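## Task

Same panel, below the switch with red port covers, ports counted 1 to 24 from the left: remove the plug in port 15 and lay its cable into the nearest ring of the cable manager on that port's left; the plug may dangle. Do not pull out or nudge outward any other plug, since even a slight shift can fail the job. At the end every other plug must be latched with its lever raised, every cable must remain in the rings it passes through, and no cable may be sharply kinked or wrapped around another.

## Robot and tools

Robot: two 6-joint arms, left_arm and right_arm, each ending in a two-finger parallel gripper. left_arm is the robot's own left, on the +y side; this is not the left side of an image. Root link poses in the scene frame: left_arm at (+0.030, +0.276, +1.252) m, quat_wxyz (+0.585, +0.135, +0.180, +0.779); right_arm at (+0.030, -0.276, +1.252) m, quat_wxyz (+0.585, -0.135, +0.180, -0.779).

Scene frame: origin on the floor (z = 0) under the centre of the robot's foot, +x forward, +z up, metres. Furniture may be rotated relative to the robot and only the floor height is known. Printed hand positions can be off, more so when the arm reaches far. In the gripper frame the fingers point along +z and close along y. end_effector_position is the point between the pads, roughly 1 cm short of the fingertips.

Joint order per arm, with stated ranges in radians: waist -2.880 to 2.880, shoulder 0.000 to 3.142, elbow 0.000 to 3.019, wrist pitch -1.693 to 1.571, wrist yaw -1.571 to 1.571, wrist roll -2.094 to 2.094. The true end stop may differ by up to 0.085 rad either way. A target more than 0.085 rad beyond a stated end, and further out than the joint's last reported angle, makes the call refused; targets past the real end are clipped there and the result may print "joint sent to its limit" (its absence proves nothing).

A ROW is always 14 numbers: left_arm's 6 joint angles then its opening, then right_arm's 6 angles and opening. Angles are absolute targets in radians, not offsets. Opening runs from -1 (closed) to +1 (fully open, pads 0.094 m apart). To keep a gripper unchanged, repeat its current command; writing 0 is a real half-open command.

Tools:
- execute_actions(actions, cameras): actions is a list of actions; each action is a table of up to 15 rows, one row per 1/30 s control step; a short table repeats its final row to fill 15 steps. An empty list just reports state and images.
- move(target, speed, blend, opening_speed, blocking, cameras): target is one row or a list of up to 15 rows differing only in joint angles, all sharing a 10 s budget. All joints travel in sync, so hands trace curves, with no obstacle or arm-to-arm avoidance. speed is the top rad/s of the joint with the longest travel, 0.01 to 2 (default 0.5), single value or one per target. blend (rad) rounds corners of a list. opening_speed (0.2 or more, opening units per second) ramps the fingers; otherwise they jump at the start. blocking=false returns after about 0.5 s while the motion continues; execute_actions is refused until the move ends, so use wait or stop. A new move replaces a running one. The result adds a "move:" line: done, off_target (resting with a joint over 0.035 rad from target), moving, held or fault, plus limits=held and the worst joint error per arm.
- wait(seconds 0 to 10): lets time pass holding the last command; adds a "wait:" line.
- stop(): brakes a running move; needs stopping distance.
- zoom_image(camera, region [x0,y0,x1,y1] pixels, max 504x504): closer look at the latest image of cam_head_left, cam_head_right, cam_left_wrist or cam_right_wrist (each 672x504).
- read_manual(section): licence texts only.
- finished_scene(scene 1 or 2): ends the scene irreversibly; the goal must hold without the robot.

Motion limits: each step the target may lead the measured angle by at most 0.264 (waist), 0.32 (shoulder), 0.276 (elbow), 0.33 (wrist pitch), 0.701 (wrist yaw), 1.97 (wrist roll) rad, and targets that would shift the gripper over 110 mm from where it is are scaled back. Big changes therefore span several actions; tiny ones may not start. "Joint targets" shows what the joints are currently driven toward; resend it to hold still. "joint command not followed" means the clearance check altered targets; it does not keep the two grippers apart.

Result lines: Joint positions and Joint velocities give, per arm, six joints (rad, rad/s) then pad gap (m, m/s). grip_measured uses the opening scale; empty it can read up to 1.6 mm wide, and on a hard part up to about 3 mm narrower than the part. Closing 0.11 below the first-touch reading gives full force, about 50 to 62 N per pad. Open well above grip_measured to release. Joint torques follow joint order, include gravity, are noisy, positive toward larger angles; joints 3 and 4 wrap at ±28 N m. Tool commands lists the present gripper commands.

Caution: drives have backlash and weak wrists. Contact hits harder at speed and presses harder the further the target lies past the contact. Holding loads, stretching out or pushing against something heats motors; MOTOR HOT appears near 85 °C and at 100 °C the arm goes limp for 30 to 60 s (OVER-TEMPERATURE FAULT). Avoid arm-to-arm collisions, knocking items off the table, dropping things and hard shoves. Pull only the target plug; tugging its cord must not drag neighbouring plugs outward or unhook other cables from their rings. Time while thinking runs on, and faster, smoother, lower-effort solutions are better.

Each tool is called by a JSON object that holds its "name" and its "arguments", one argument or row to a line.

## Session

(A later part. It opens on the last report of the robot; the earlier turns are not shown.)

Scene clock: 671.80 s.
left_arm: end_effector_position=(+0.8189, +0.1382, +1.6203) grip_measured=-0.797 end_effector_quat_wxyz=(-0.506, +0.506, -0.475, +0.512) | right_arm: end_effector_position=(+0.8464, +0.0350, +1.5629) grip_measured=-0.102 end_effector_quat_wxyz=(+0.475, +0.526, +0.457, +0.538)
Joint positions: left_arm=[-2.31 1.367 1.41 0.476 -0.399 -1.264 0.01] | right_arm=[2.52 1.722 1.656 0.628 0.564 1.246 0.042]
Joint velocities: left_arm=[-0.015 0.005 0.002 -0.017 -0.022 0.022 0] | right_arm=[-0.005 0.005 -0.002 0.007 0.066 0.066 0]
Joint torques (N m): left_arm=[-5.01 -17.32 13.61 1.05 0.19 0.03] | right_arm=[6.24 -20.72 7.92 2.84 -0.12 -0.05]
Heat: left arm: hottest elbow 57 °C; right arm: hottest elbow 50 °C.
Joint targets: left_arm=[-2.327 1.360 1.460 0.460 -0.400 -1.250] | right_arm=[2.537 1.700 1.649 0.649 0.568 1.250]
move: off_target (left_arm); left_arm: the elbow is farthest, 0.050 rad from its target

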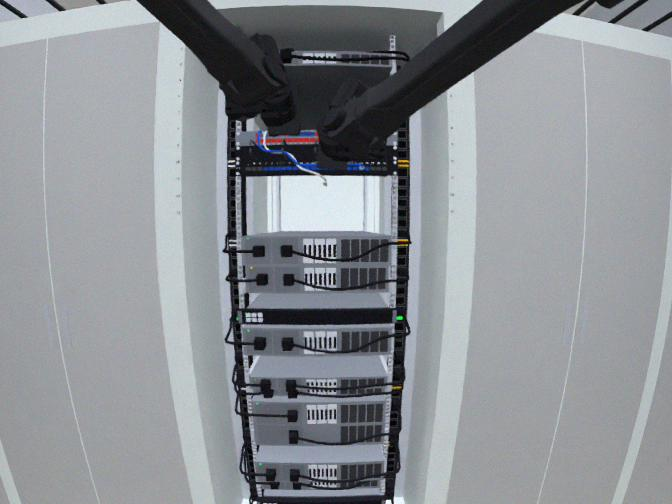

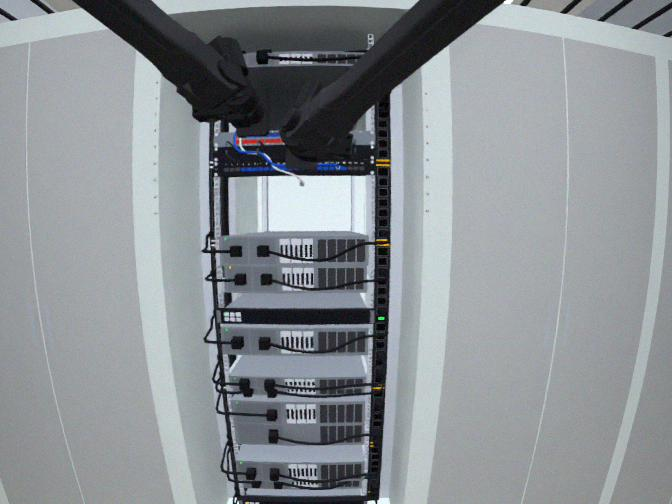

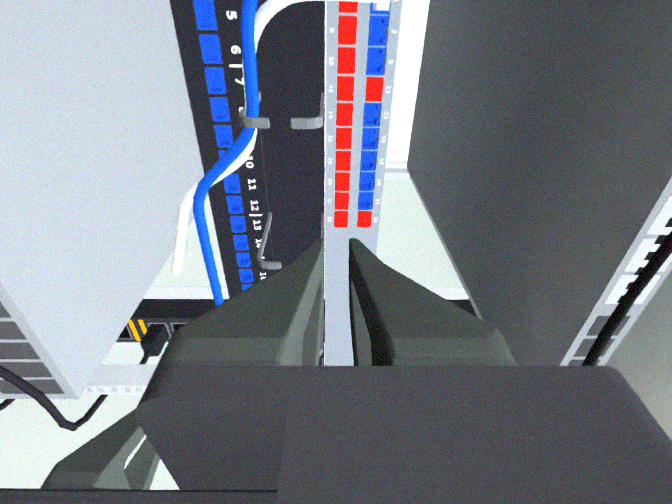

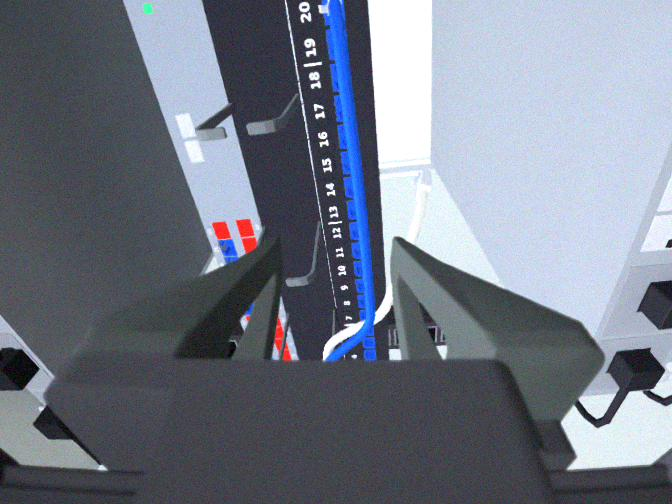

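{"name": "move", "arguments": {
  "target": [-1.75,2.0,1.2,1.0,-0.3,-0.781,-0.8,2.42,1.58,1.5,0.66,0.47,1.25,-0.1],
  "speed": 0.6,
  "cameras": []
}}

{"name": "move", "arguments": {
  "target": [-2.198,2.21,1.857,1.56,0.02,-1.18,-0.7,2.42,1.58,1.5,0.66,0.47,1.25,-0.1],
  "speed": 0.5
}}

Scene clock: 793.83 s.
left_arm: end_effector_position=(+0.7751, +0.4107, +1.1079) grip_measured=-0.797 end_effector_quat_wxyz=(-0.581, +0.454, -0.667, +0.109) | right_arm: end_effector_position=(+0.8370, -0.0283, +1.5631) grip_measured=-0.102 end_effector_quat_wxyz=(+0.487, +0.508, +0.468, +0.535)
Joint positions: left_arm=[-1.743 2.013 1.195 0.97 -0.294 -0.796 0.01] | right_arm=[2.436 1.6 1.507 0.64 0.473 1.246 0.042]
Joint velocities: left_arm=[-0.005 0.005 0.002 -0.007 -0.022 0.051 0] | right_arm=[-0.024 -0.005 -0.007 -0.017 0.051 -0.081 0]
Joint torques (N m): left_arm=[-2.2 -21.54 4.83 3.03 0.09 0.01] | right_arm=[2.84 -19.25 8.34 2.82 -0.41 -0.13]
Heat: left arm: hottest elbow 58 °C; right arm: hottest elbow 49 °C.
Joint targets: left_arm=[-1.750 1.999 1.201 1.000 -0.292 -0.781] | right_arm=[2.420 1.579 1.501 0.661 0.470 1.250]
move: done
No camera images: "cameras" was empty.

Scene clock: 855.20 s.
left_arm: end_effector_position=(+0.8800, +0.0601, +1.4135) grip_measured=-0.703 end_effector_quat_wxyz=(-0.645, +0.267, -0.301, +0.649) | right_arm: end_effector_position=(+0.8370, -0.0283, +1.5631) grip_measured=-0.102 end_effector_quat_wxyz=(+0.487, +0.508, +0.468, +0.535)
Joint positions: left_arm=[-2.198 2.197 1.809 1.536 0.011 -1.166 0.014] | right_arm=[2.436 1.6 1.507 0.64 0.473 1.246 0.042]
Joint velocities: left_arm=[-0.005 -0.005 0.007 -0.012 0.007 -0.007 0] | right_arm=[-0.015 0.005 0.017 0.002 -0.037 -0.007 0]
Joint torques (N m): left_arm=[-5.83 -22.83 11.1 2.04 0.32 -0.22] | right_arm=[2.43 -18.84 8.16 2.84 -0.43 -0.11]
Heat: left arm: hottest elbow 48 °C; right arm: hottest elbow 46 °C.
Joint targets: left_arm=[-2.197 2.210 1.856 1.560 0.013 -1.181] | right_arm=[2.420 1.580 1.500 0.660 0.470 1.250]
move: off_target (left_arm); left_arm: the elbow is farthest, 0.048 rad from its target

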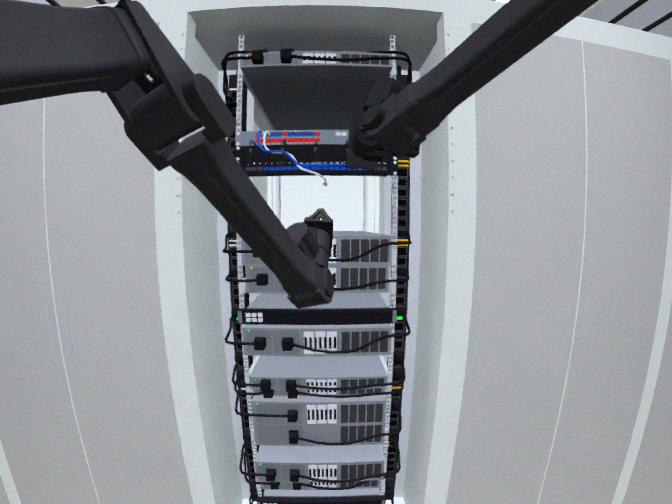

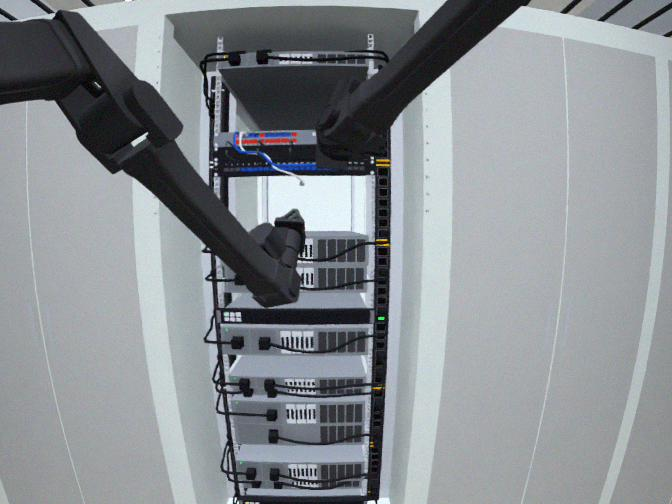

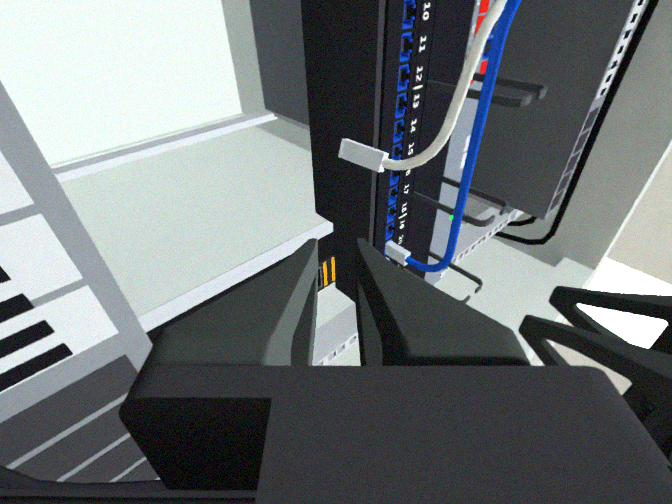

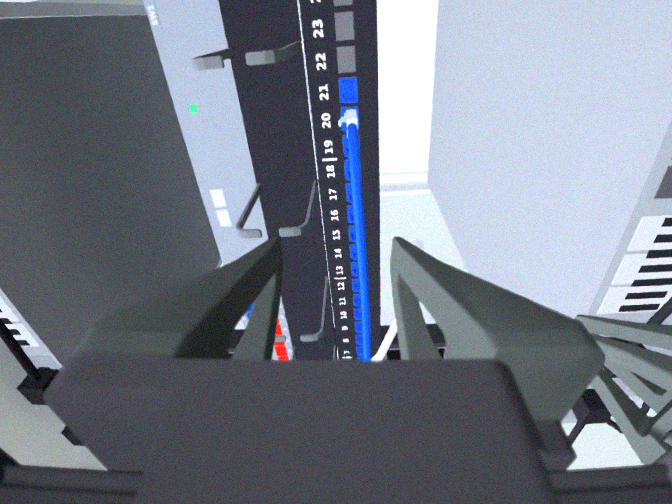

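{"name": "move", "arguments": {
  "target": [-2.2,2.184,1.9,1.6,0.018,-1.18,-0.6,2.42,1.58,1.5,0.66,0.47,1.25,-0.1],
  "speed": 0.2,
  "cameras": ["cam_left_wrist"]
}}

Scene clock: 955.13 s.
left_arm: end_effector_position=(+0.8816, +0.0652, +1.4357) grip_measured=-0.603 end_effector_quat_wxyz=(-0.656, +0.254, -0.275, +0.655) | right_arm: end_effector_position=(+0.8370, -0.0283, +1.5631) grip_measured=-0.102 end_effector_quat_wxyz=(+0.487, +0.508, +0.468, +0.535)
Joint positions: left_arm=[-2.198 2.197 1.852 1.556 0.014 -1.166 0.019] | right_arm=[2.436 1.6 1.507 0.64 0.473 1.246 0.042]
Joint velocities: left_arm=[-0.005 0.005 -0.002 0.002 0.007 -0.037 0] | right_arm=[-0.015 -0.015 -0.002 0.017 -0.066 -0.051 -0.001]
Joint torques (N m): left_arm=[-5.71 -25.17 11.41 1.88 0.37 -0.25] | right_arm=[3.43 -20.01 8.09 2.86 -0.39 -0.13]
Heat: left arm: hottest elbow 56 °C; right arm: hottest elbow 46 °C.
Joint targets: left_arm=[-2.200 2.184 1.901 1.579 0.017 -1.179] | right_arm=[2.420 1.580 1.500 0.660 0.470 1.250]
joint sent to its limit (left arm) — joint 4 (wrist pitch), upper limit.
move: off_target (left_arm); left_arm: the elbow is farthest, 0.048 rad from its target
Images, in order (width x height): cam_left_wrist 672x504.

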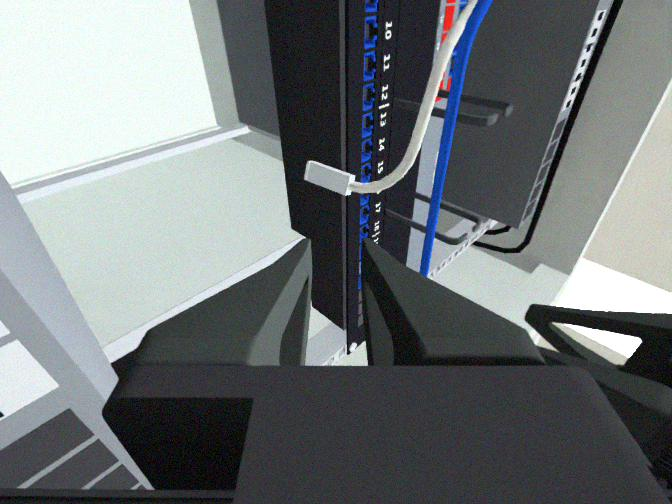

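{"name": "move", "arguments": {
  "target": [-2.213,2.12,1.785,1.571,0.018,-1.18,-0.6,2.42,1.58,1.5,0.66,0.47,1.25,-0.1],
  "speed": 0.2,
  "cameras": ["cam_left_wrist"]
}}

Scene clock: 979.53 s.
left_arm: end_effector_position=(+0.8742, +0.0685, +1.4405) grip_measured=-0.603 end_effector_quat_wxyz=(-0.653, +0.258, -0.284, +0.653) | right_arm: end_effector_position=(+0.8370, -0.0283, +1.5631) grip_measured=-0.102 end_effector_quat_wxyz=(+0.487, +0.508, +0.468, +0.535)
Joint positions: left_arm=[-2.198 2.155 1.789 1.556 0.016 -1.166 0.019] | right_arm=[2.436 1.6 1.507 0.64 0.473 1.246 0.042]
Joint velocities: left_arm=[-0.005 -0.024 0.007 -0.012 0.022 -0.051 0.001] | right_arm=[-0.005 -0.005 -0.002 0.022 -0.022 -0.022 0]
Joint torques (N m): left_arm=[-6.77 -26.75 6.78 1.66 0.4 -0.26] | right_arm=[2.9 -19.49 7.94 2.78 -0.42 -0.1]
Heat: left arm: hottest shoulder 53 °C; right arm: hottest elbow 46 °C.
Joint targets: left_arm=[-2.213 2.120 1.784 1.571 0.019 -1.180] | right_arm=[2.420 1.580 1.500 0.660 0.470 1.250]
move: done
Images, in order (width x height): cam_left_wrist 672x504.

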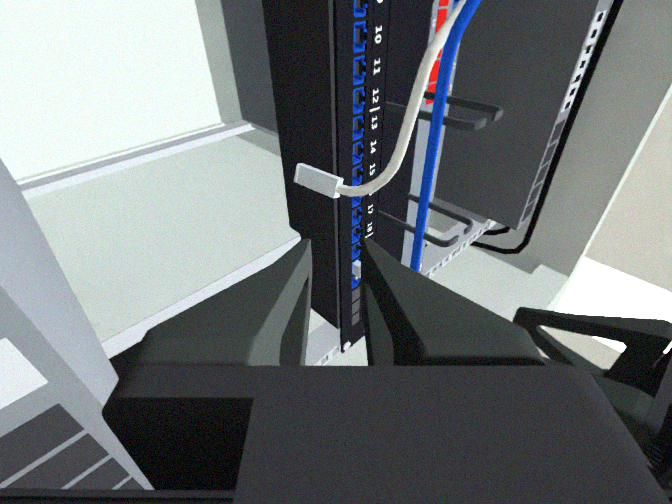

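{"name": "move", "arguments": {
  "target": [-2.22,2.11,1.86,1.535,0.018,-1.18,-0.6,2.42,1.58,1.5,0.66,0.47,1.25,-0.1],
  "speed": 0.2,
  "cameras": ["cam_left_wrist"]
}}

Scene clock: 992.73 s.
left_arm: end_effector_position=(+0.8773, +0.0724, +1.4579) grip_measured=-0.603 end_effector_quat_wxyz=(-0.657, +0.253, -0.273, +0.655) | right_arm: end_effector_position=(+0.8370, -0.0283, +1.5631) grip_measured=-0.102 end_effector_quat_wxyz=(+0.487, +0.508, +0.468, +0.535)
Joint positions: left_arm=[-2.198 2.144 1.812 1.55 0.016 -1.166 0.019] | right_arm=[2.436 1.6 1.507 0.64 0.473 1.246 0.042]
Joint velocities: left_arm=[0.005 -0.015 0.012 0.002 0.066 -0.022 -0.001] | right_arm=[-0.005 -0.005 -0.007 0.007 -0.007 0.007 0]
Joint torques (N m): left_arm=[-7 -27.28 11.43 0.61 0.33 -0.26] | right_arm=[2.96 -19.14 8.05 3.02 -0.44 -0.09]
Heat: left arm: hottest shoulder 53 °C; right arm: hottest elbow 46 °C.
Joint targets: left_arm=[-2.220 2.111 1.860 1.535 0.018 -1.180] | right_arm=[2.420 1.580 1.500 0.660 0.470 1.250]
move: off_target (left_arm); left_arm: the elbow is farthest, 0.048 rad from its target
Images, in order (width x height): cam_left_wrist 672x504.

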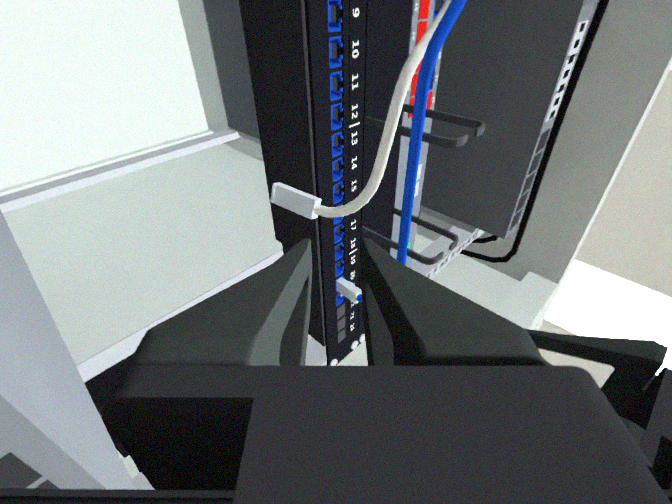

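{"name": "move", "arguments": {
  "target": [-2.222,2.105,1.93,1.46,0.018,-1.18,-0.6,2.42,1.58,1.5,0.66,0.47,1.25,-0.1],
  "speed": 0.2,
  "cameras": ["cam_left_wrist"]
}}

Scene clock: 1001.80 s.
left_arm: end_effector_position=(+0.8950, +0.0732, +1.4800) grip_measured=-0.603 end_effector_quat_wxyz=(-0.657, +0.253, -0.273, +0.656) | right_arm: end_effector_position=(+0.8370, -0.0283, +1.5631) grip_measured=-0.102 end_effector_quat_wxyz=(+0.487, +0.508, +0.468, +0.535)
Joint positions: left_arm=[-2.198 2.14 1.879 1.477 0.016 -1.168 0.019] | right_arm=[2.436 1.6 1.507 0.64 0.473 1.246 0.042]
Joint velocities: left_arm=[-0.015 -0.005 -0.012 0.012 -0.007 -0.007 0.001] | right_arm=[-0.005 -0.015 -0.007 0.002 -0.022 -0.022 0]
Joint torques (N m): left_arm=[-7.18 -27.81 12.03 0.54 0.36 -0.25] | right_arm=[3.25 -19.25 8.29 2.77 -0.41 -0.08]
Heat: left arm: hottest shoulder 54 °C; right arm: hottest elbow 46 °C.
Joint targets: left_arm=[-2.222 2.105 1.930 1.461 0.018 -1.181] | right_arm=[2.420 1.580 1.500 0.660 0.470 1.250]
move: off_target (left_arm); left_arm: the elbow is farthest, 0.051 rad from its target
Images, in order (width x height): cam_left_wrist 672x504.

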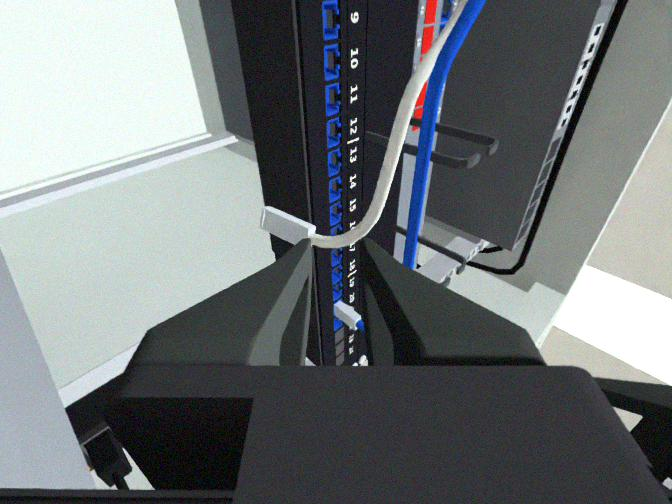

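{"name": "move", "arguments": {
  "target": [-2.225,2.104,1.965,1.425,0.018,-1.18,-0.6,2.42,1.58,1.5,0.66,0.47,1.25,-0.1],
  "speed": 0.15,
  "cameras": ["cam_left_wrist"]
}}

{"name": "zoom_image", "arguments": {
  "camera": "cam_left_wrist",
  "region": [236, 180, 436, 330]
}}

Scene clock: 1012.83 s.
left_arm: end_effector_position=(+0.9034, +0.0731, +1.4889) grip_measured=-0.603 end_effector_quat_wxyz=(-0.656, +0.254, -0.275, +0.656) | right_arm: end_effector_position=(+0.8370, -0.0283, +1.5631) grip_measured=-0.102 end_effector_quat_wxyz=(+0.487, +0.508, +0.468, +0.535)
Joint positions: left_arm=[-2.198 2.14 1.911 1.44 0.016 -1.168 0.019] | right_arm=[2.436 1.6 1.507 0.64 0.473 1.246 0.042]
Joint velocities: left_arm=[-0.005 0.005 -0.012 0.002 -0.007 -0.051 0] | right_arm=[-0.005 -0.015 -0.012 -0.007 -0.066 -0.022 0]
Joint torques (N m): left_arm=[-7.24 -28.28 12.41 0.57 0.34 -0.27] | right_arm=[3.31 -19.14 8.1 2.82 -0.42 -0.14]
Heat: left arm: hottest shoulder 55 °C; right arm: hottest elbow 46 °C.
Joint targets: left_arm=[-2.225 2.104 1.965 1.424 0.018 -1.180] | right_arm=[2.420 1.580 1.500 0.660 0.470 1.250]
move: off_target (left_arm); left_arm: the elbow is farthest, 0.054 rad from its target
Images, in order (width x height): cam_left_wrist 672x504.

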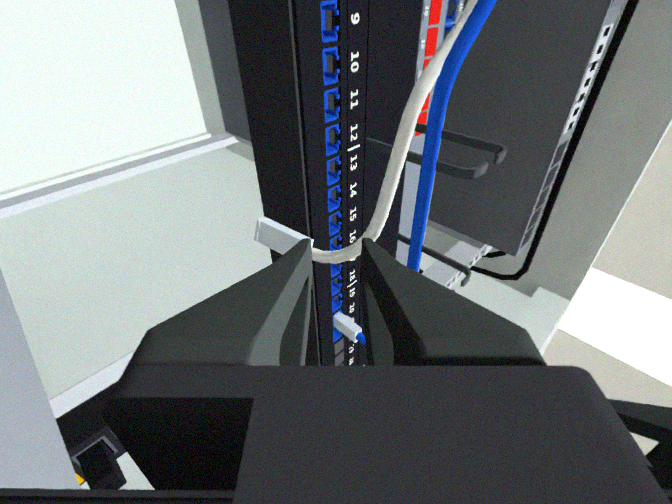

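Scaled by 2.520 from the camera's 672x504 image, which has a finer 960x720 frame.

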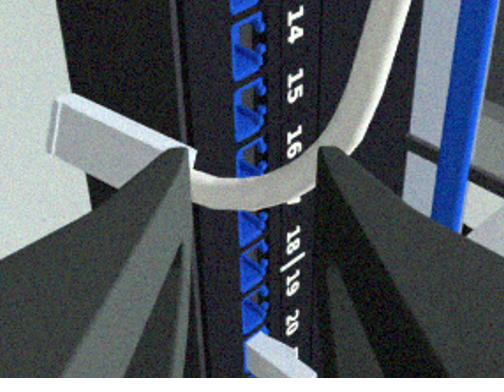

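{"name": "move", "arguments": {
  "target": [
    [-2.222,2.09,1.9,1.48,0.018,-1.18,-0.6,2.42,1.58,1.5,0.66,0.47,1.25,-0.1],
    [-2.165,2.035,1.807,1.51,0.018,-1.18,-0.6,2.42,1.58,1.5,0.66,0.47,1.25,-0.1]
  ],
  "speed": 0.2,
  "cameras": ["cam_left_wrist"]
}}

Scene clock: 1050.67 s.
left_arm: end_effector_position=(+0.8867, +0.0944, +1.5001) grip_measured=-0.603 end_effector_quat_wxyz=(-0.664, +0.252, -0.270, +0.650) | right_arm: end_effector_position=(+0.8370, -0.0283, +1.5631) grip_measured=-0.102 end_effector_quat_wxyz=(+0.487, +0.508, +0.468, +0.535)
Joint positions: left_arm=[-2.181 2.072 1.81 1.487 0.016 -1.168 0.019] | right_arm=[2.436 1.6 1.507 0.64 0.473 1.246 0.042]
Joint velocities: left_arm=[-0.005 0.005 -0.012 0.012 0.037 -0.066 0] | right_arm=[-0.005 -0.005 -0.017 -0.022 -0.051 0.007 0.001]
Joint torques (N m): left_arm=[-3.84 -27.75 7.23 1.89 0.33 -0.25] | right_arm=[3.72 -19.25 8.09 2.82 -0.41 -0.09]
Heat: left arm: hottest shoulder 59 °C; right arm: hottest elbow 46 °C.
Joint targets: left_arm=[-2.166 2.036 1.806 1.510 0.018 -1.180] | right_arm=[2.420 1.580 1.500 0.660 0.470 1.250]
move: off_target (left_arm); left_arm: the shoulder is farthest, 0.037 rad from its target
Images, in order (width x height): cam_left_wrist 672x504.

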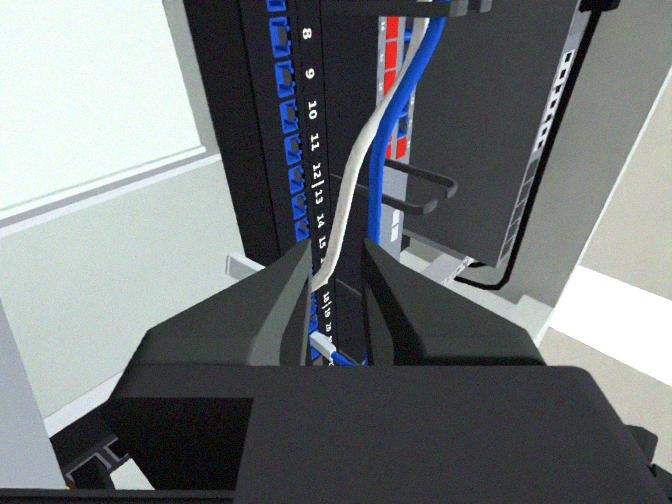

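{"name": "move", "arguments": {
  "target": [-2.165,2.04,1.86,1.46,0.018,-1.18,-0.6,2.42,1.58,1.5,0.66,0.47,1.25,-0.1],
  "speed": 0.15,
  "cameras": ["cam_left_wrist"]
}}

{"name": "zoom_image", "arguments": {
  "camera": "cam_left_wrist",
  "region": [236, 180, 436, 330]
}}

Scene clock: 1065.43 s.
left_arm: end_effector_position=(+0.8885, +0.0934, +1.4984) grip_measured=-0.603 end_effector_quat_wxyz=(-0.662, +0.254, -0.275, +0.650) | right_arm: end_effector_position=(+0.8370, -0.0283, +1.5631) grip_measured=-0.102 end_effector_quat_wxyz=(+0.487, +0.508, +0.468, +0.535)
Joint positions: left_arm=[-2.181 2.072 1.81 1.477 0.016 -1.168 0.019] | right_arm=[2.436 1.6 1.507 0.64 0.473 1.246 0.042]
Joint velocities: left_arm=[-0.015 -0.005 0.017 0.012 0.022 -0.022 0.001] | right_arm=[-0.005 -0.005 -0.027 -0.007 -0.022 -0.066 -0.001]
Joint torques (N m): left_arm=[-3.96 -27.4 11.92 0.53 0.33 -0.21] | right_arm=[3.6 -18.84 8.34 2.63 -0.38 -0.1]
Heat: left arm: hottest shoulder 56 °C; right arm: hottest elbow 46 °C.
Joint targets: left_arm=[-2.165 2.040 1.860 1.461 0.018 -1.180] | right_arm=[2.420 1.580 1.500 0.660 0.470 1.250]
move: off_target (left_arm); left_arm: the elbow is farthest, 0.050 rad from its target
Images, in order (width x height): cam_left_wrist 672x504.

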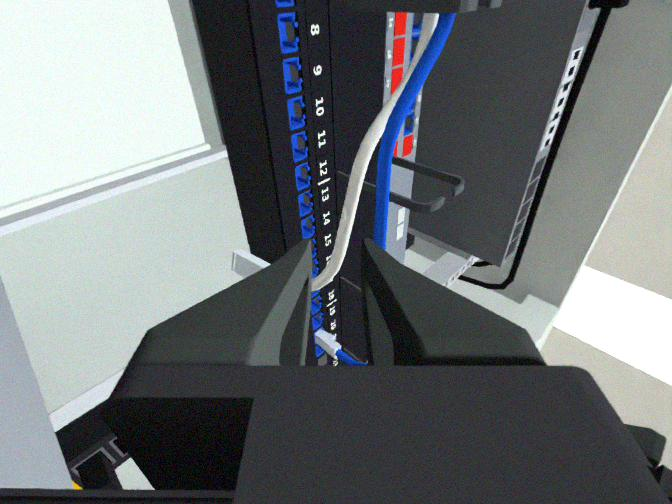

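Scaled by 2.520 from the camera's 672x504 image, which has a finer 960x720 frame.

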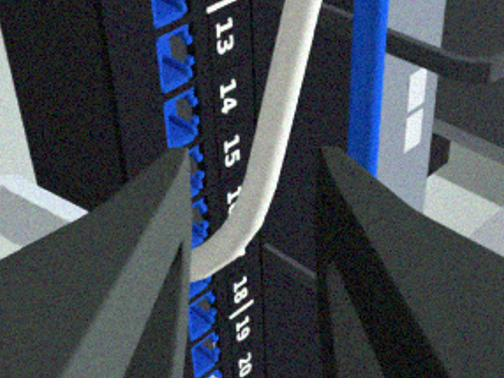

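{"name": "move", "arguments": {
  "target": [-2.165,2.045,1.9,1.425,0.018,-1.18,-0.6,2.42,1.58,1.5,0.66,0.47,1.25,-0.1],
  "speed": 0.15,
  "cameras": ["cam_left_wrist"]
}}

{"name": "zoom_image", "arguments": {
  "camera": "cam_left_wrist",
  "region": [236, 180, 436, 330]
}}

{"name": "zoom_image", "arguments": {
  "camera": "cam_head_left",
  "region": [230, 125, 410, 255]
}}

Scene clock: 1077.80 s.
left_arm: end_effector_position=(+0.8972, +0.0939, +1.5095) grip_measured=-0.603 end_effector_quat_wxyz=(-0.662, +0.254, -0.275, +0.650) | right_arm: end_effector_position=(+0.8370, -0.0283, +1.5631) grip_measured=-0.102 end_effector_quat_wxyz=(+0.487, +0.508, +0.468, +0.535)
Joint positions: left_arm=[-2.181 2.072 1.847 1.44 0.016 -1.168 0.019] | right_arm=[2.436 1.6 1.507 0.64 0.473 1.246 0.042]
Joint velocities: left_arm=[0.005 -0.005 -0.002 0.007 -0.051 -0.037 -0.001] | right_arm=[-0.005 -0.005 -0.002 0.002 -0.095 0.081 -0.001]
Joint torques (N m): left_arm=[-4.19 -26.87 12.22 0.4 0.33 -0.24] | right_arm=[3.37 -19.14 7.94 2.85 -0.43 -0.1]
Heat: left arm: hottest shoulder 55 °C; right arm: hottest elbow 46 °C.
Joint targets: left_arm=[-2.165 2.045 1.900 1.424 0.018 -1.180] | right_arm=[2.420 1.580 1.500 0.660 0.470 1.250]
move: off_target (left_arm); left_arm: the elbow is farthest, 0.053 rad from its target
Images, in order (width x height): cam_left_wrist 672x504.

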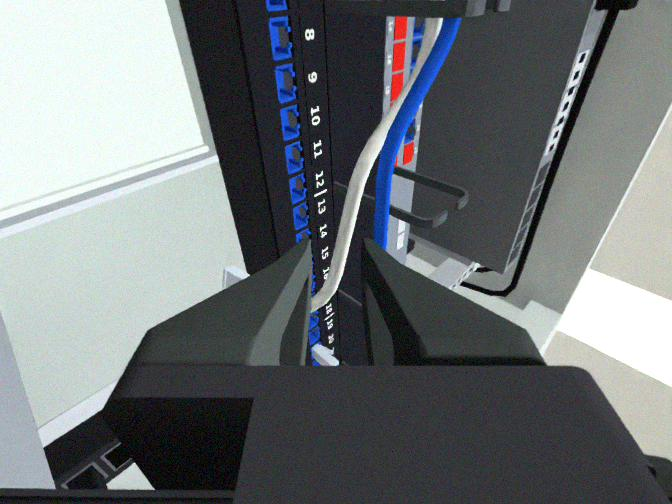

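Scaled by 2.520 from the camera's 672x504 image, which has a finer 960x720 frame.

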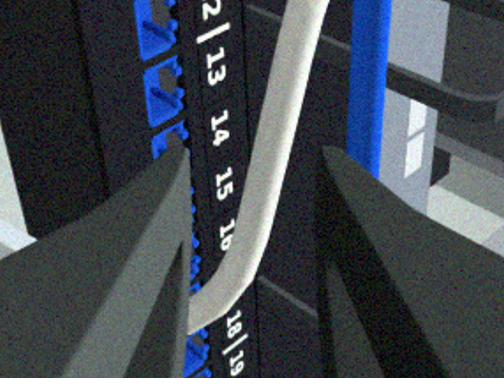

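This scene's latest camera images include none from cam_head_left. They are from: cam_left_wrist. cam_head_left's image comes with the result of a call that names it in "cameras".

{"name": "move", "arguments": {
  "target": [-2.165,2.045,1.9,1.425,0.018,-1.18,-1,2.42,1.58,1.5,0.66,0.47,1.25,-0.1],
  "opening_speed": 0.4
}}

{"name": "zoom_image", "arguments": {
  "camera": "cam_left_wrist",
  "region": [236, 130, 436, 330]
}}

{"name": "zoom_image", "arguments": {
  "camera": "cam_head_left",
  "region": [230, 125, 410, 255]
}}

{"name": "zoom_image", "arguments": {
  "camera": "cam_right_wrist",
  "region": [300, 200, 500, 400]
}}

Scene clock: 1085.57 s.
left_arm: end_effector_position=(+0.8972, +0.0939, +1.5095) grip_measured=-0.995 end_effector_quat_wxyz=(-0.662, +0.254, -0.275, +0.650) | right_arm: end_effector_position=(+0.8370, -0.0283, +1.5631) grip_measured=-0.102 end_effector_quat_wxyz=(+0.487, +0.508, +0.468, +0.535)
Joint positions: left_arm=[-2.181 2.072 1.847 1.44 0.016 -1.168 0] | right_arm=[2.436 1.6 1.507 0.64 0.473 1.246 0.042]
Joint velocities: left_arm=[-0.005 -0.015 0.007 -0.002 0.007 -0.022 0] | right_arm=[0.005 -0.015 0.002 0.022 0.007 0.066 -0.002]
Joint torques (N m): left_arm=[-4.25 -26.99 12.3 0.62 0.32 -0.24] | right_arm=[3.25 -18.84 8.06 2.95 -0.42 -0.14]
Heat: left arm: hottest shoulder 54 °C; right arm: hottest elbow 46 °C.
Joint targets: left_arm=[-2.165 2.045 1.900 1.425 0.018 -1.180] | right_arm=[2.420 1.580 1.500 0.660 0.470 1.250]
move: off_target (left_arm); left_arm: the elbow is farthest, 0.053 rad from its target

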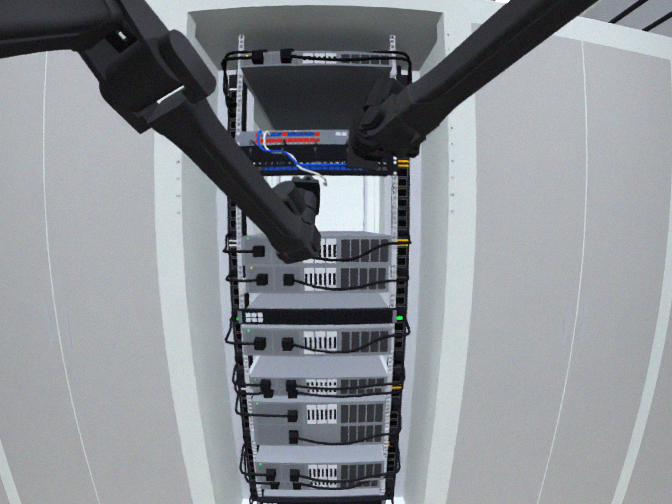

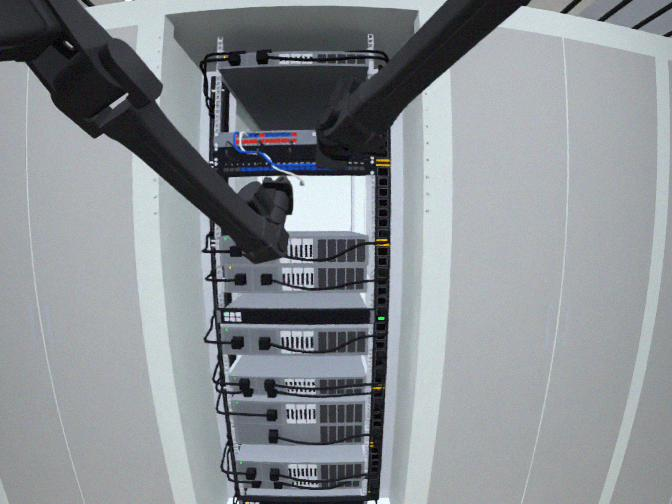

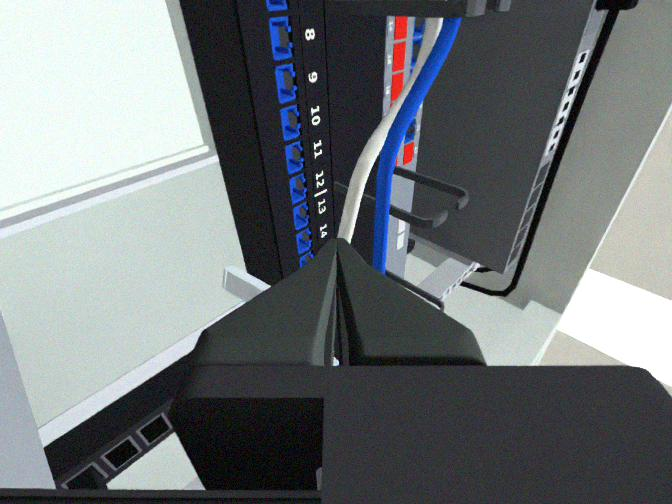

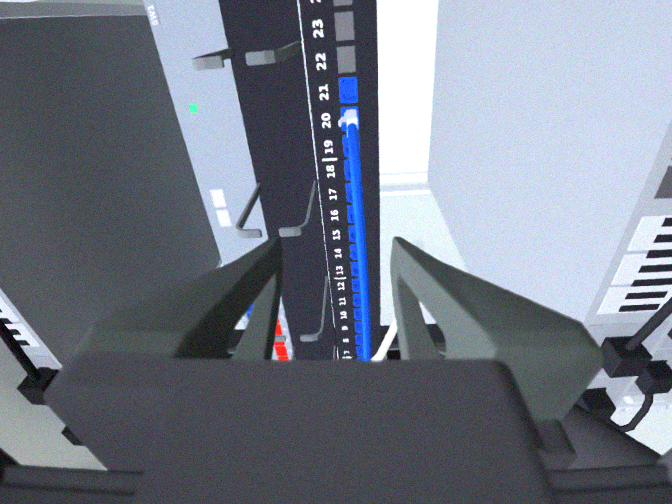

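Scaled by 2.520 from the camera's 672x504 image, which has a finer 960x720 frame.

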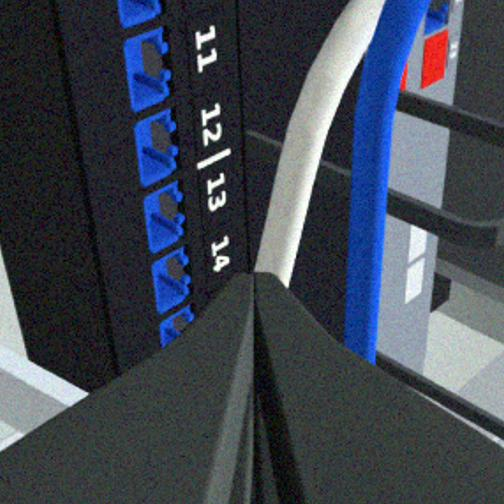

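Scaled by 2.800 from the camera's 672x504 image, which has a finer 960x720 frame.

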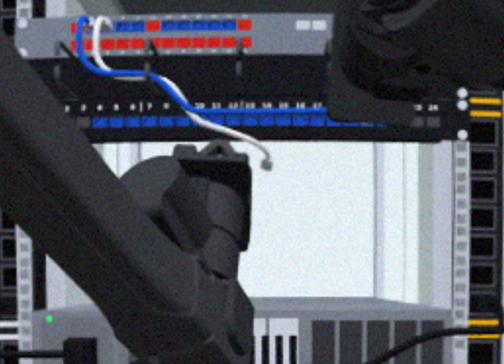

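Scaled by 2.520 from the camera's 672x504 image, which has a finer 960x720 frame.

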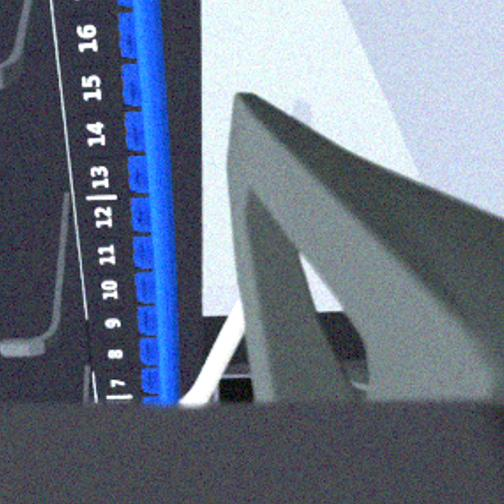

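{"name": "move", "arguments": {
  "target": [-2.165,2.045,1.9,1.425,0.018,-1.18,-0.55,2.42,1.58,1.5,0.66,0.47,1.25,-0.1],
  "opening_speed": 0.6,
  "cameras": []
}}

{"name": "move", "arguments": {
  "target": [-2.165,2.035,1.953,1.365,0.018,-1.18,-0.55,2.42,1.58,1.5,0.66,0.47,1.25,-0.1],
  "speed": 0.15,
  "cameras": ["cam_head_left","cam_left_wrist"]
}}

{"name": "zoom_image", "arguments": {
  "camera": "cam_left_wrist",
  "region": [236, 130, 436, 330]
}}

{"name": "zoom_image", "arguments": {
  "camera": "cam_head_left",
  "region": [270, 145, 360, 205]
}}

Scene clock: 1110.07 s.
left_arm: end_effector_position=(+0.8972, +0.0939, +1.5095) grip_measured=-0.554 end_effector_quat_wxyz=(-0.662, +0.254, -0.275, +0.650) | right_arm: end_effector_position=(+0.8370, -0.0283, +1.5631) grip_measured=-0.102 end_effector_quat_wxyz=(+0.487, +0.508, +0.468, +0.535)
Joint positions: left_arm=[-2.181 2.072 1.847 1.44 0.016 -1.168 0.021] | right_arm=[2.436 1.6 1.507 0.64 0.473 1.246 0.042]
Joint velocities: left_arm=[-0.005 -0.005 -0.007 0.002 -0.037 0.007 0.002] | right_arm=[0.005 -0.015 -0.017 0.007 0.037 -0.022 -0.001]
Joint torques (N m): left_arm=[-4.07 -27.11 12.37 0.53 0.34 -0.23] | right_arm=[2.37 -19.25 7.99 2.82 -0.42 -0.07]
Heat: left arm: hottest elbow 56 °C; right arm: hottest elbow 46 °C.
Joint targets: left_arm=[-2.165 2.045 1.900 1.425 0.018 -1.180] | right_arm=[2.420 1.580 1.500 0.660 0.470 1.250]
move: off_target (left_arm); left_arm: the elbow is farthest, 0.053 rad from its target
No camera images: "cameras" was empty.

Scene clock: 1111.00 s.
left_arm: end_effector_position=(+0.9097, +0.0948, +1.5258) grip_measured=-0.553 end_effector_quat_wxyz=(-0.661, +0.255, -0.277, +0.649) | right_arm: end_effector_position=(+0.8370, -0.0283, +1.5631) grip_measured=-0.102 end_effector_quat_wxyz=(+0.487, +0.508, +0.468, +0.535)
Joint positions: left_arm=[-2.181 2.071 1.899 1.382 0.016 -1.168 0.021] | right_arm=[2.436 1.6 1.507 0.64 0.473 1.246 0.042]
Joint velocities: left_arm=[0.005 -0.015 0.007 -0.012 0.007 -0.022 0.001] | right_arm=[-0.005 -0.005 -0.002 0.002 -0.022 0.022 0.001]
Joint torques (N m): left_arm=[-4.07 -28.04 12.68 0.53 0.35 -0.24] | right_arm=[3.6 -18.61 8.12 3.08 -0.48 -0.05]
Heat: left arm: hottest elbow 56 °C; right arm: hottest elbow 46 °C.
Joint targets: left_arm=[-2.165 2.034 1.954 1.366 0.018 -1.180] | right_arm=[2.420 1.580 1.500 0.660 0.470 1.250]
move: off_target (left_arm); left_arm: the elbow is farthest, 0.054 rad from its target
Images, in order (width x height): cam_head_left 672x504, cam_left_wrist 672x504.

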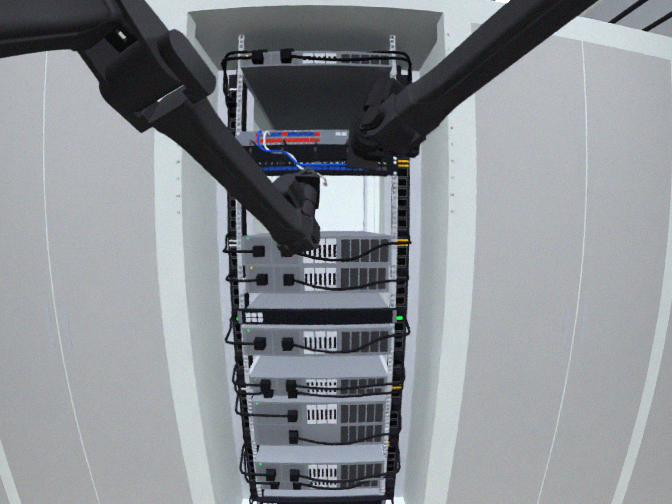

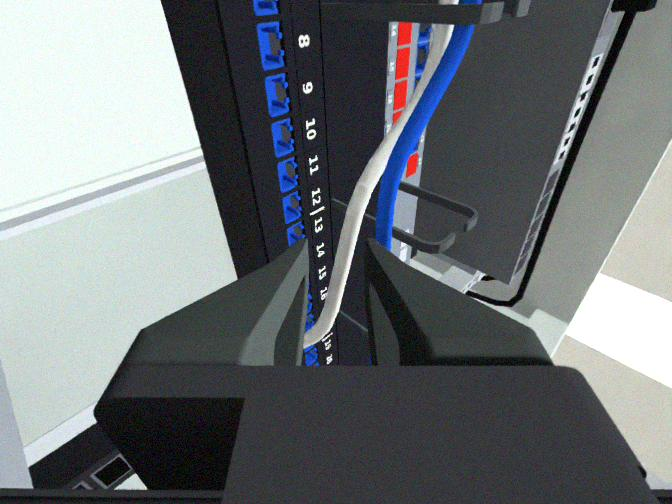

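Scaled by 2.520 from the camera's 672x504 image, which has a finer 960x720 frame.

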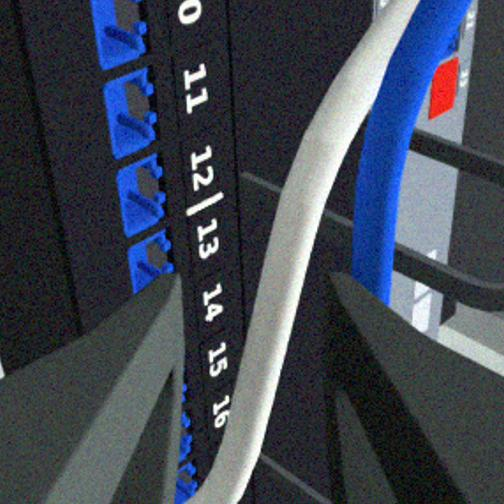

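Scaled by 5.600 from the camera's 672x504 image, which has a finer 960x720 frame.

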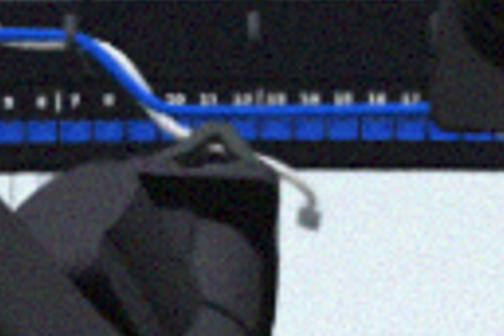

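{"name": "move", "arguments": {
  "target": [-2.165,2.035,1.953,1.365,0.018,-1.18,-1,2.42,1.58,1.5,0.66,0.47,1.25,-0.1],
  "opening_speed": 0.4,
  "cameras": ["cam_head_left","cam_left_wrist"]
}}

{"name": "zoom_image", "arguments": {
  "camera": "cam_head_left",
  "region": [270, 145, 360, 205]
}}

Scene clock: 1117.73 s.
left_arm: end_effector_position=(+0.9097, +0.0948, +1.5258) grip_measured=-0.919 end_effector_quat_wxyz=(-0.661, +0.255, -0.277, +0.649) | right_arm: end_effector_position=(+0.8370, -0.0283, +1.5631) grip_measured=-0.102 end_effector_quat_wxyz=(+0.487, +0.508, +0.468, +0.535)
Joint positions: left_arm=[-2.181 2.071 1.899 1.382 0.016 -1.168 0.004] | right_arm=[2.436 1.6 1.507 0.64 0.473 1.246 0.042]
Joint velocities: left_arm=[-0.005 0.005 0.007 0.007 0.007 0.007 -0.001] | right_arm=[-0.015 -0.015 -0.002 -0.002 -0.022 0.037 -0.001]
Joint torques (N m): left_arm=[-3.9 -28.1 12.63 0.55 0.32 -0.22] | right_arm=[4.07 -19.55 7.92 2.86 -0.4 -0.11]
Heat: left arm: hottest elbow 57 °C; right arm: hottest elbow 46 °C.
Joint targets: left_arm=[-2.165 2.035 1.953 1.365 0.018 -1.180] | right_arm=[2.420 1.580 1.500 0.660 0.470 1.250]
move: off_target (left_arm); left_arm: the elbow is farthest, 0.054 rad from its target
Images, in order (width x height): cam_head_left 672x504, cam_left_wrist 672x504.

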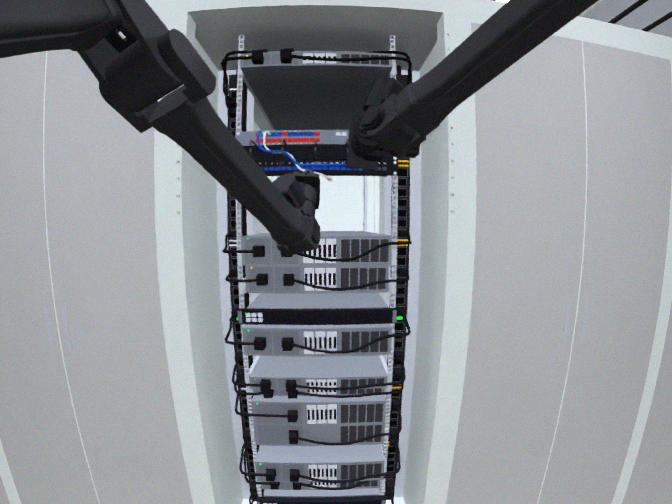

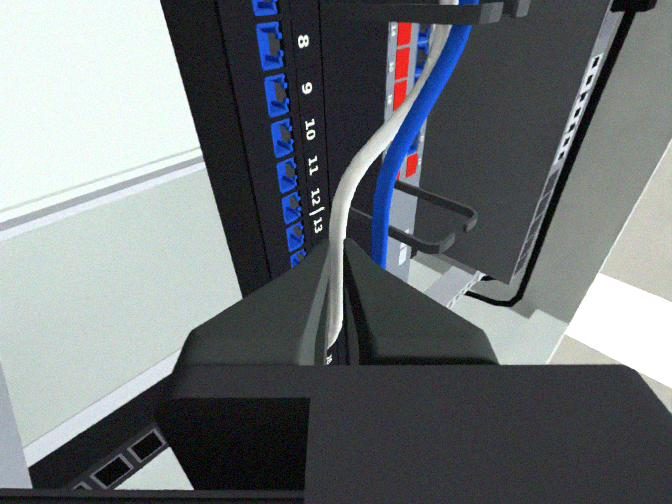

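Scaled by 5.600 from the camera's 672x504 image, which has a finer 960x720 frame.

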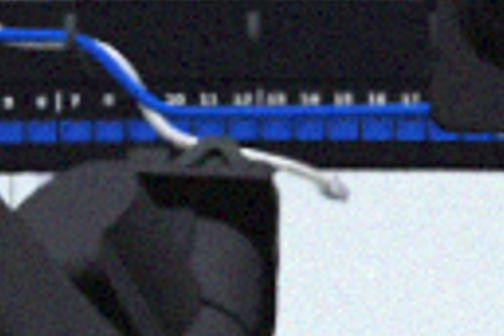

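{"name": "move", "arguments": {
  "target": [-2.198,2.145,2.134,1.36,0.039,-1.19,-1,2.42,1.58,1.5,0.66,0.47,1.25,-0.1],
  "speed": 0.15,
  "cameras": ["cam_head_left","cam_left_wrist","cam_right_wrist"]
}}

{"name": "zoom_image", "arguments": {
  "camera": "cam_head_left",
  "region": [270, 145, 360, 205]
}}

Scene clock: 1142.10 s.
left_arm: end_effector_position=(+0.9224, +0.0951, +1.5554) grip_measured=-0.922 end_effector_quat_wxyz=(-0.674, +0.228, -0.237, +0.662) | right_arm: end_effector_position=(+0.8370, -0.0283, +1.5631) grip_measured=-0.102 end_effector_quat_wxyz=(+0.487, +0.508, +0.468, +0.535)
Joint positions: left_arm=[-2.181 2.135 2.071 1.374 0.037 -1.177 0.004] | right_arm=[2.436 1.6 1.507 0.64 0.473 1.246 0.042]
Joint velocities: left_arm=[-0.015 -0.005 -0.002 -0.027 -0.037 0.037 0] | right_arm=[-0.005 -0.005 0.007 0.017 0.022 -0.022 -0.001]
Joint torques (N m): left_arm=[-6.53 -24.53 13.71 0.47 0.29 -0.26] | right_arm=[3.37 -19.08 8.12 2.8 -0.37 -0.1]
Heat: left arm: hottest elbow 60 °C; right arm: hottest elbow 46 °C.
Joint targets: left_arm=[-2.198 2.145 2.134 1.359 0.038 -1.189] | right_arm=[2.420 1.580 1.500 0.660 0.470 1.250]
move: off_target (left_arm); left_arm: the elbow is farthest, 0.063 rad from its target
Images, in order (width x height): cam_head_left 672x504, cam_left_wrist 672x504, cam_right_wrist 672x504.

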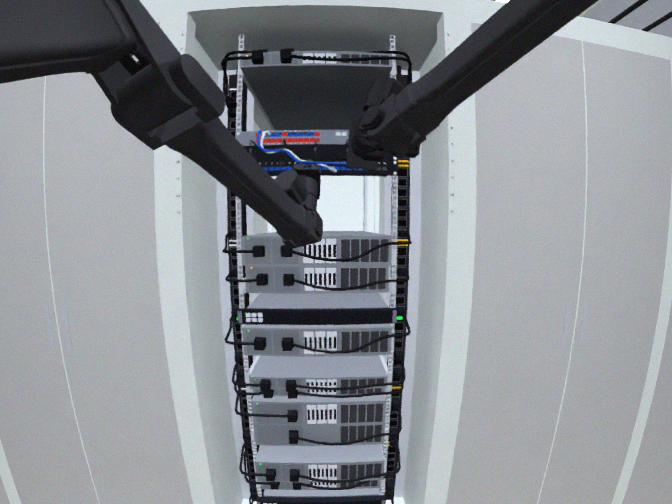

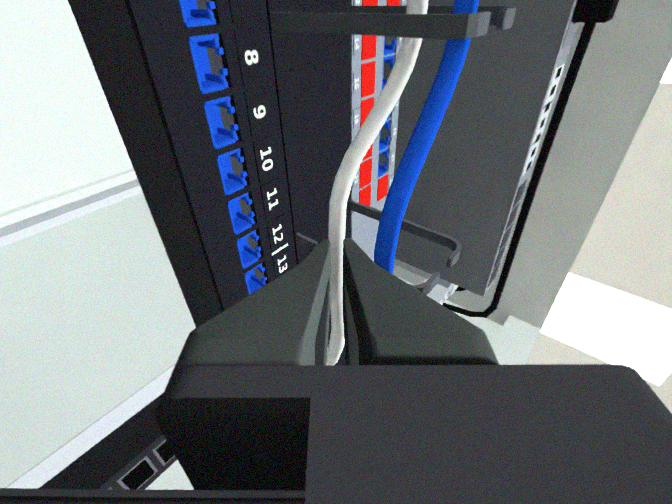

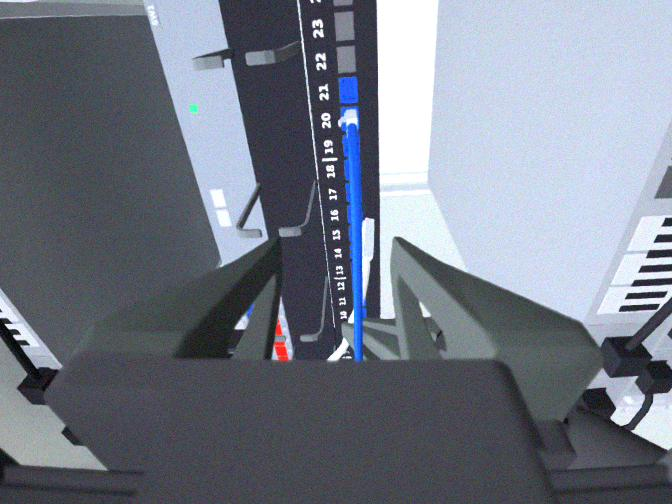

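Scaled by 5.600 from the camera's 672x504 image, which has a finer 960x720 frame.

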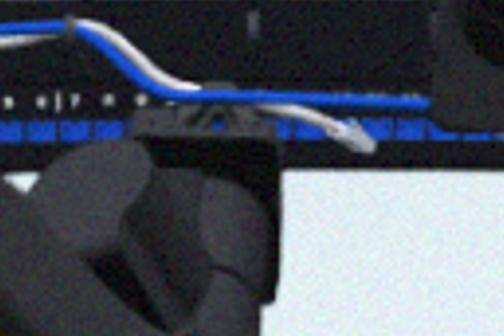

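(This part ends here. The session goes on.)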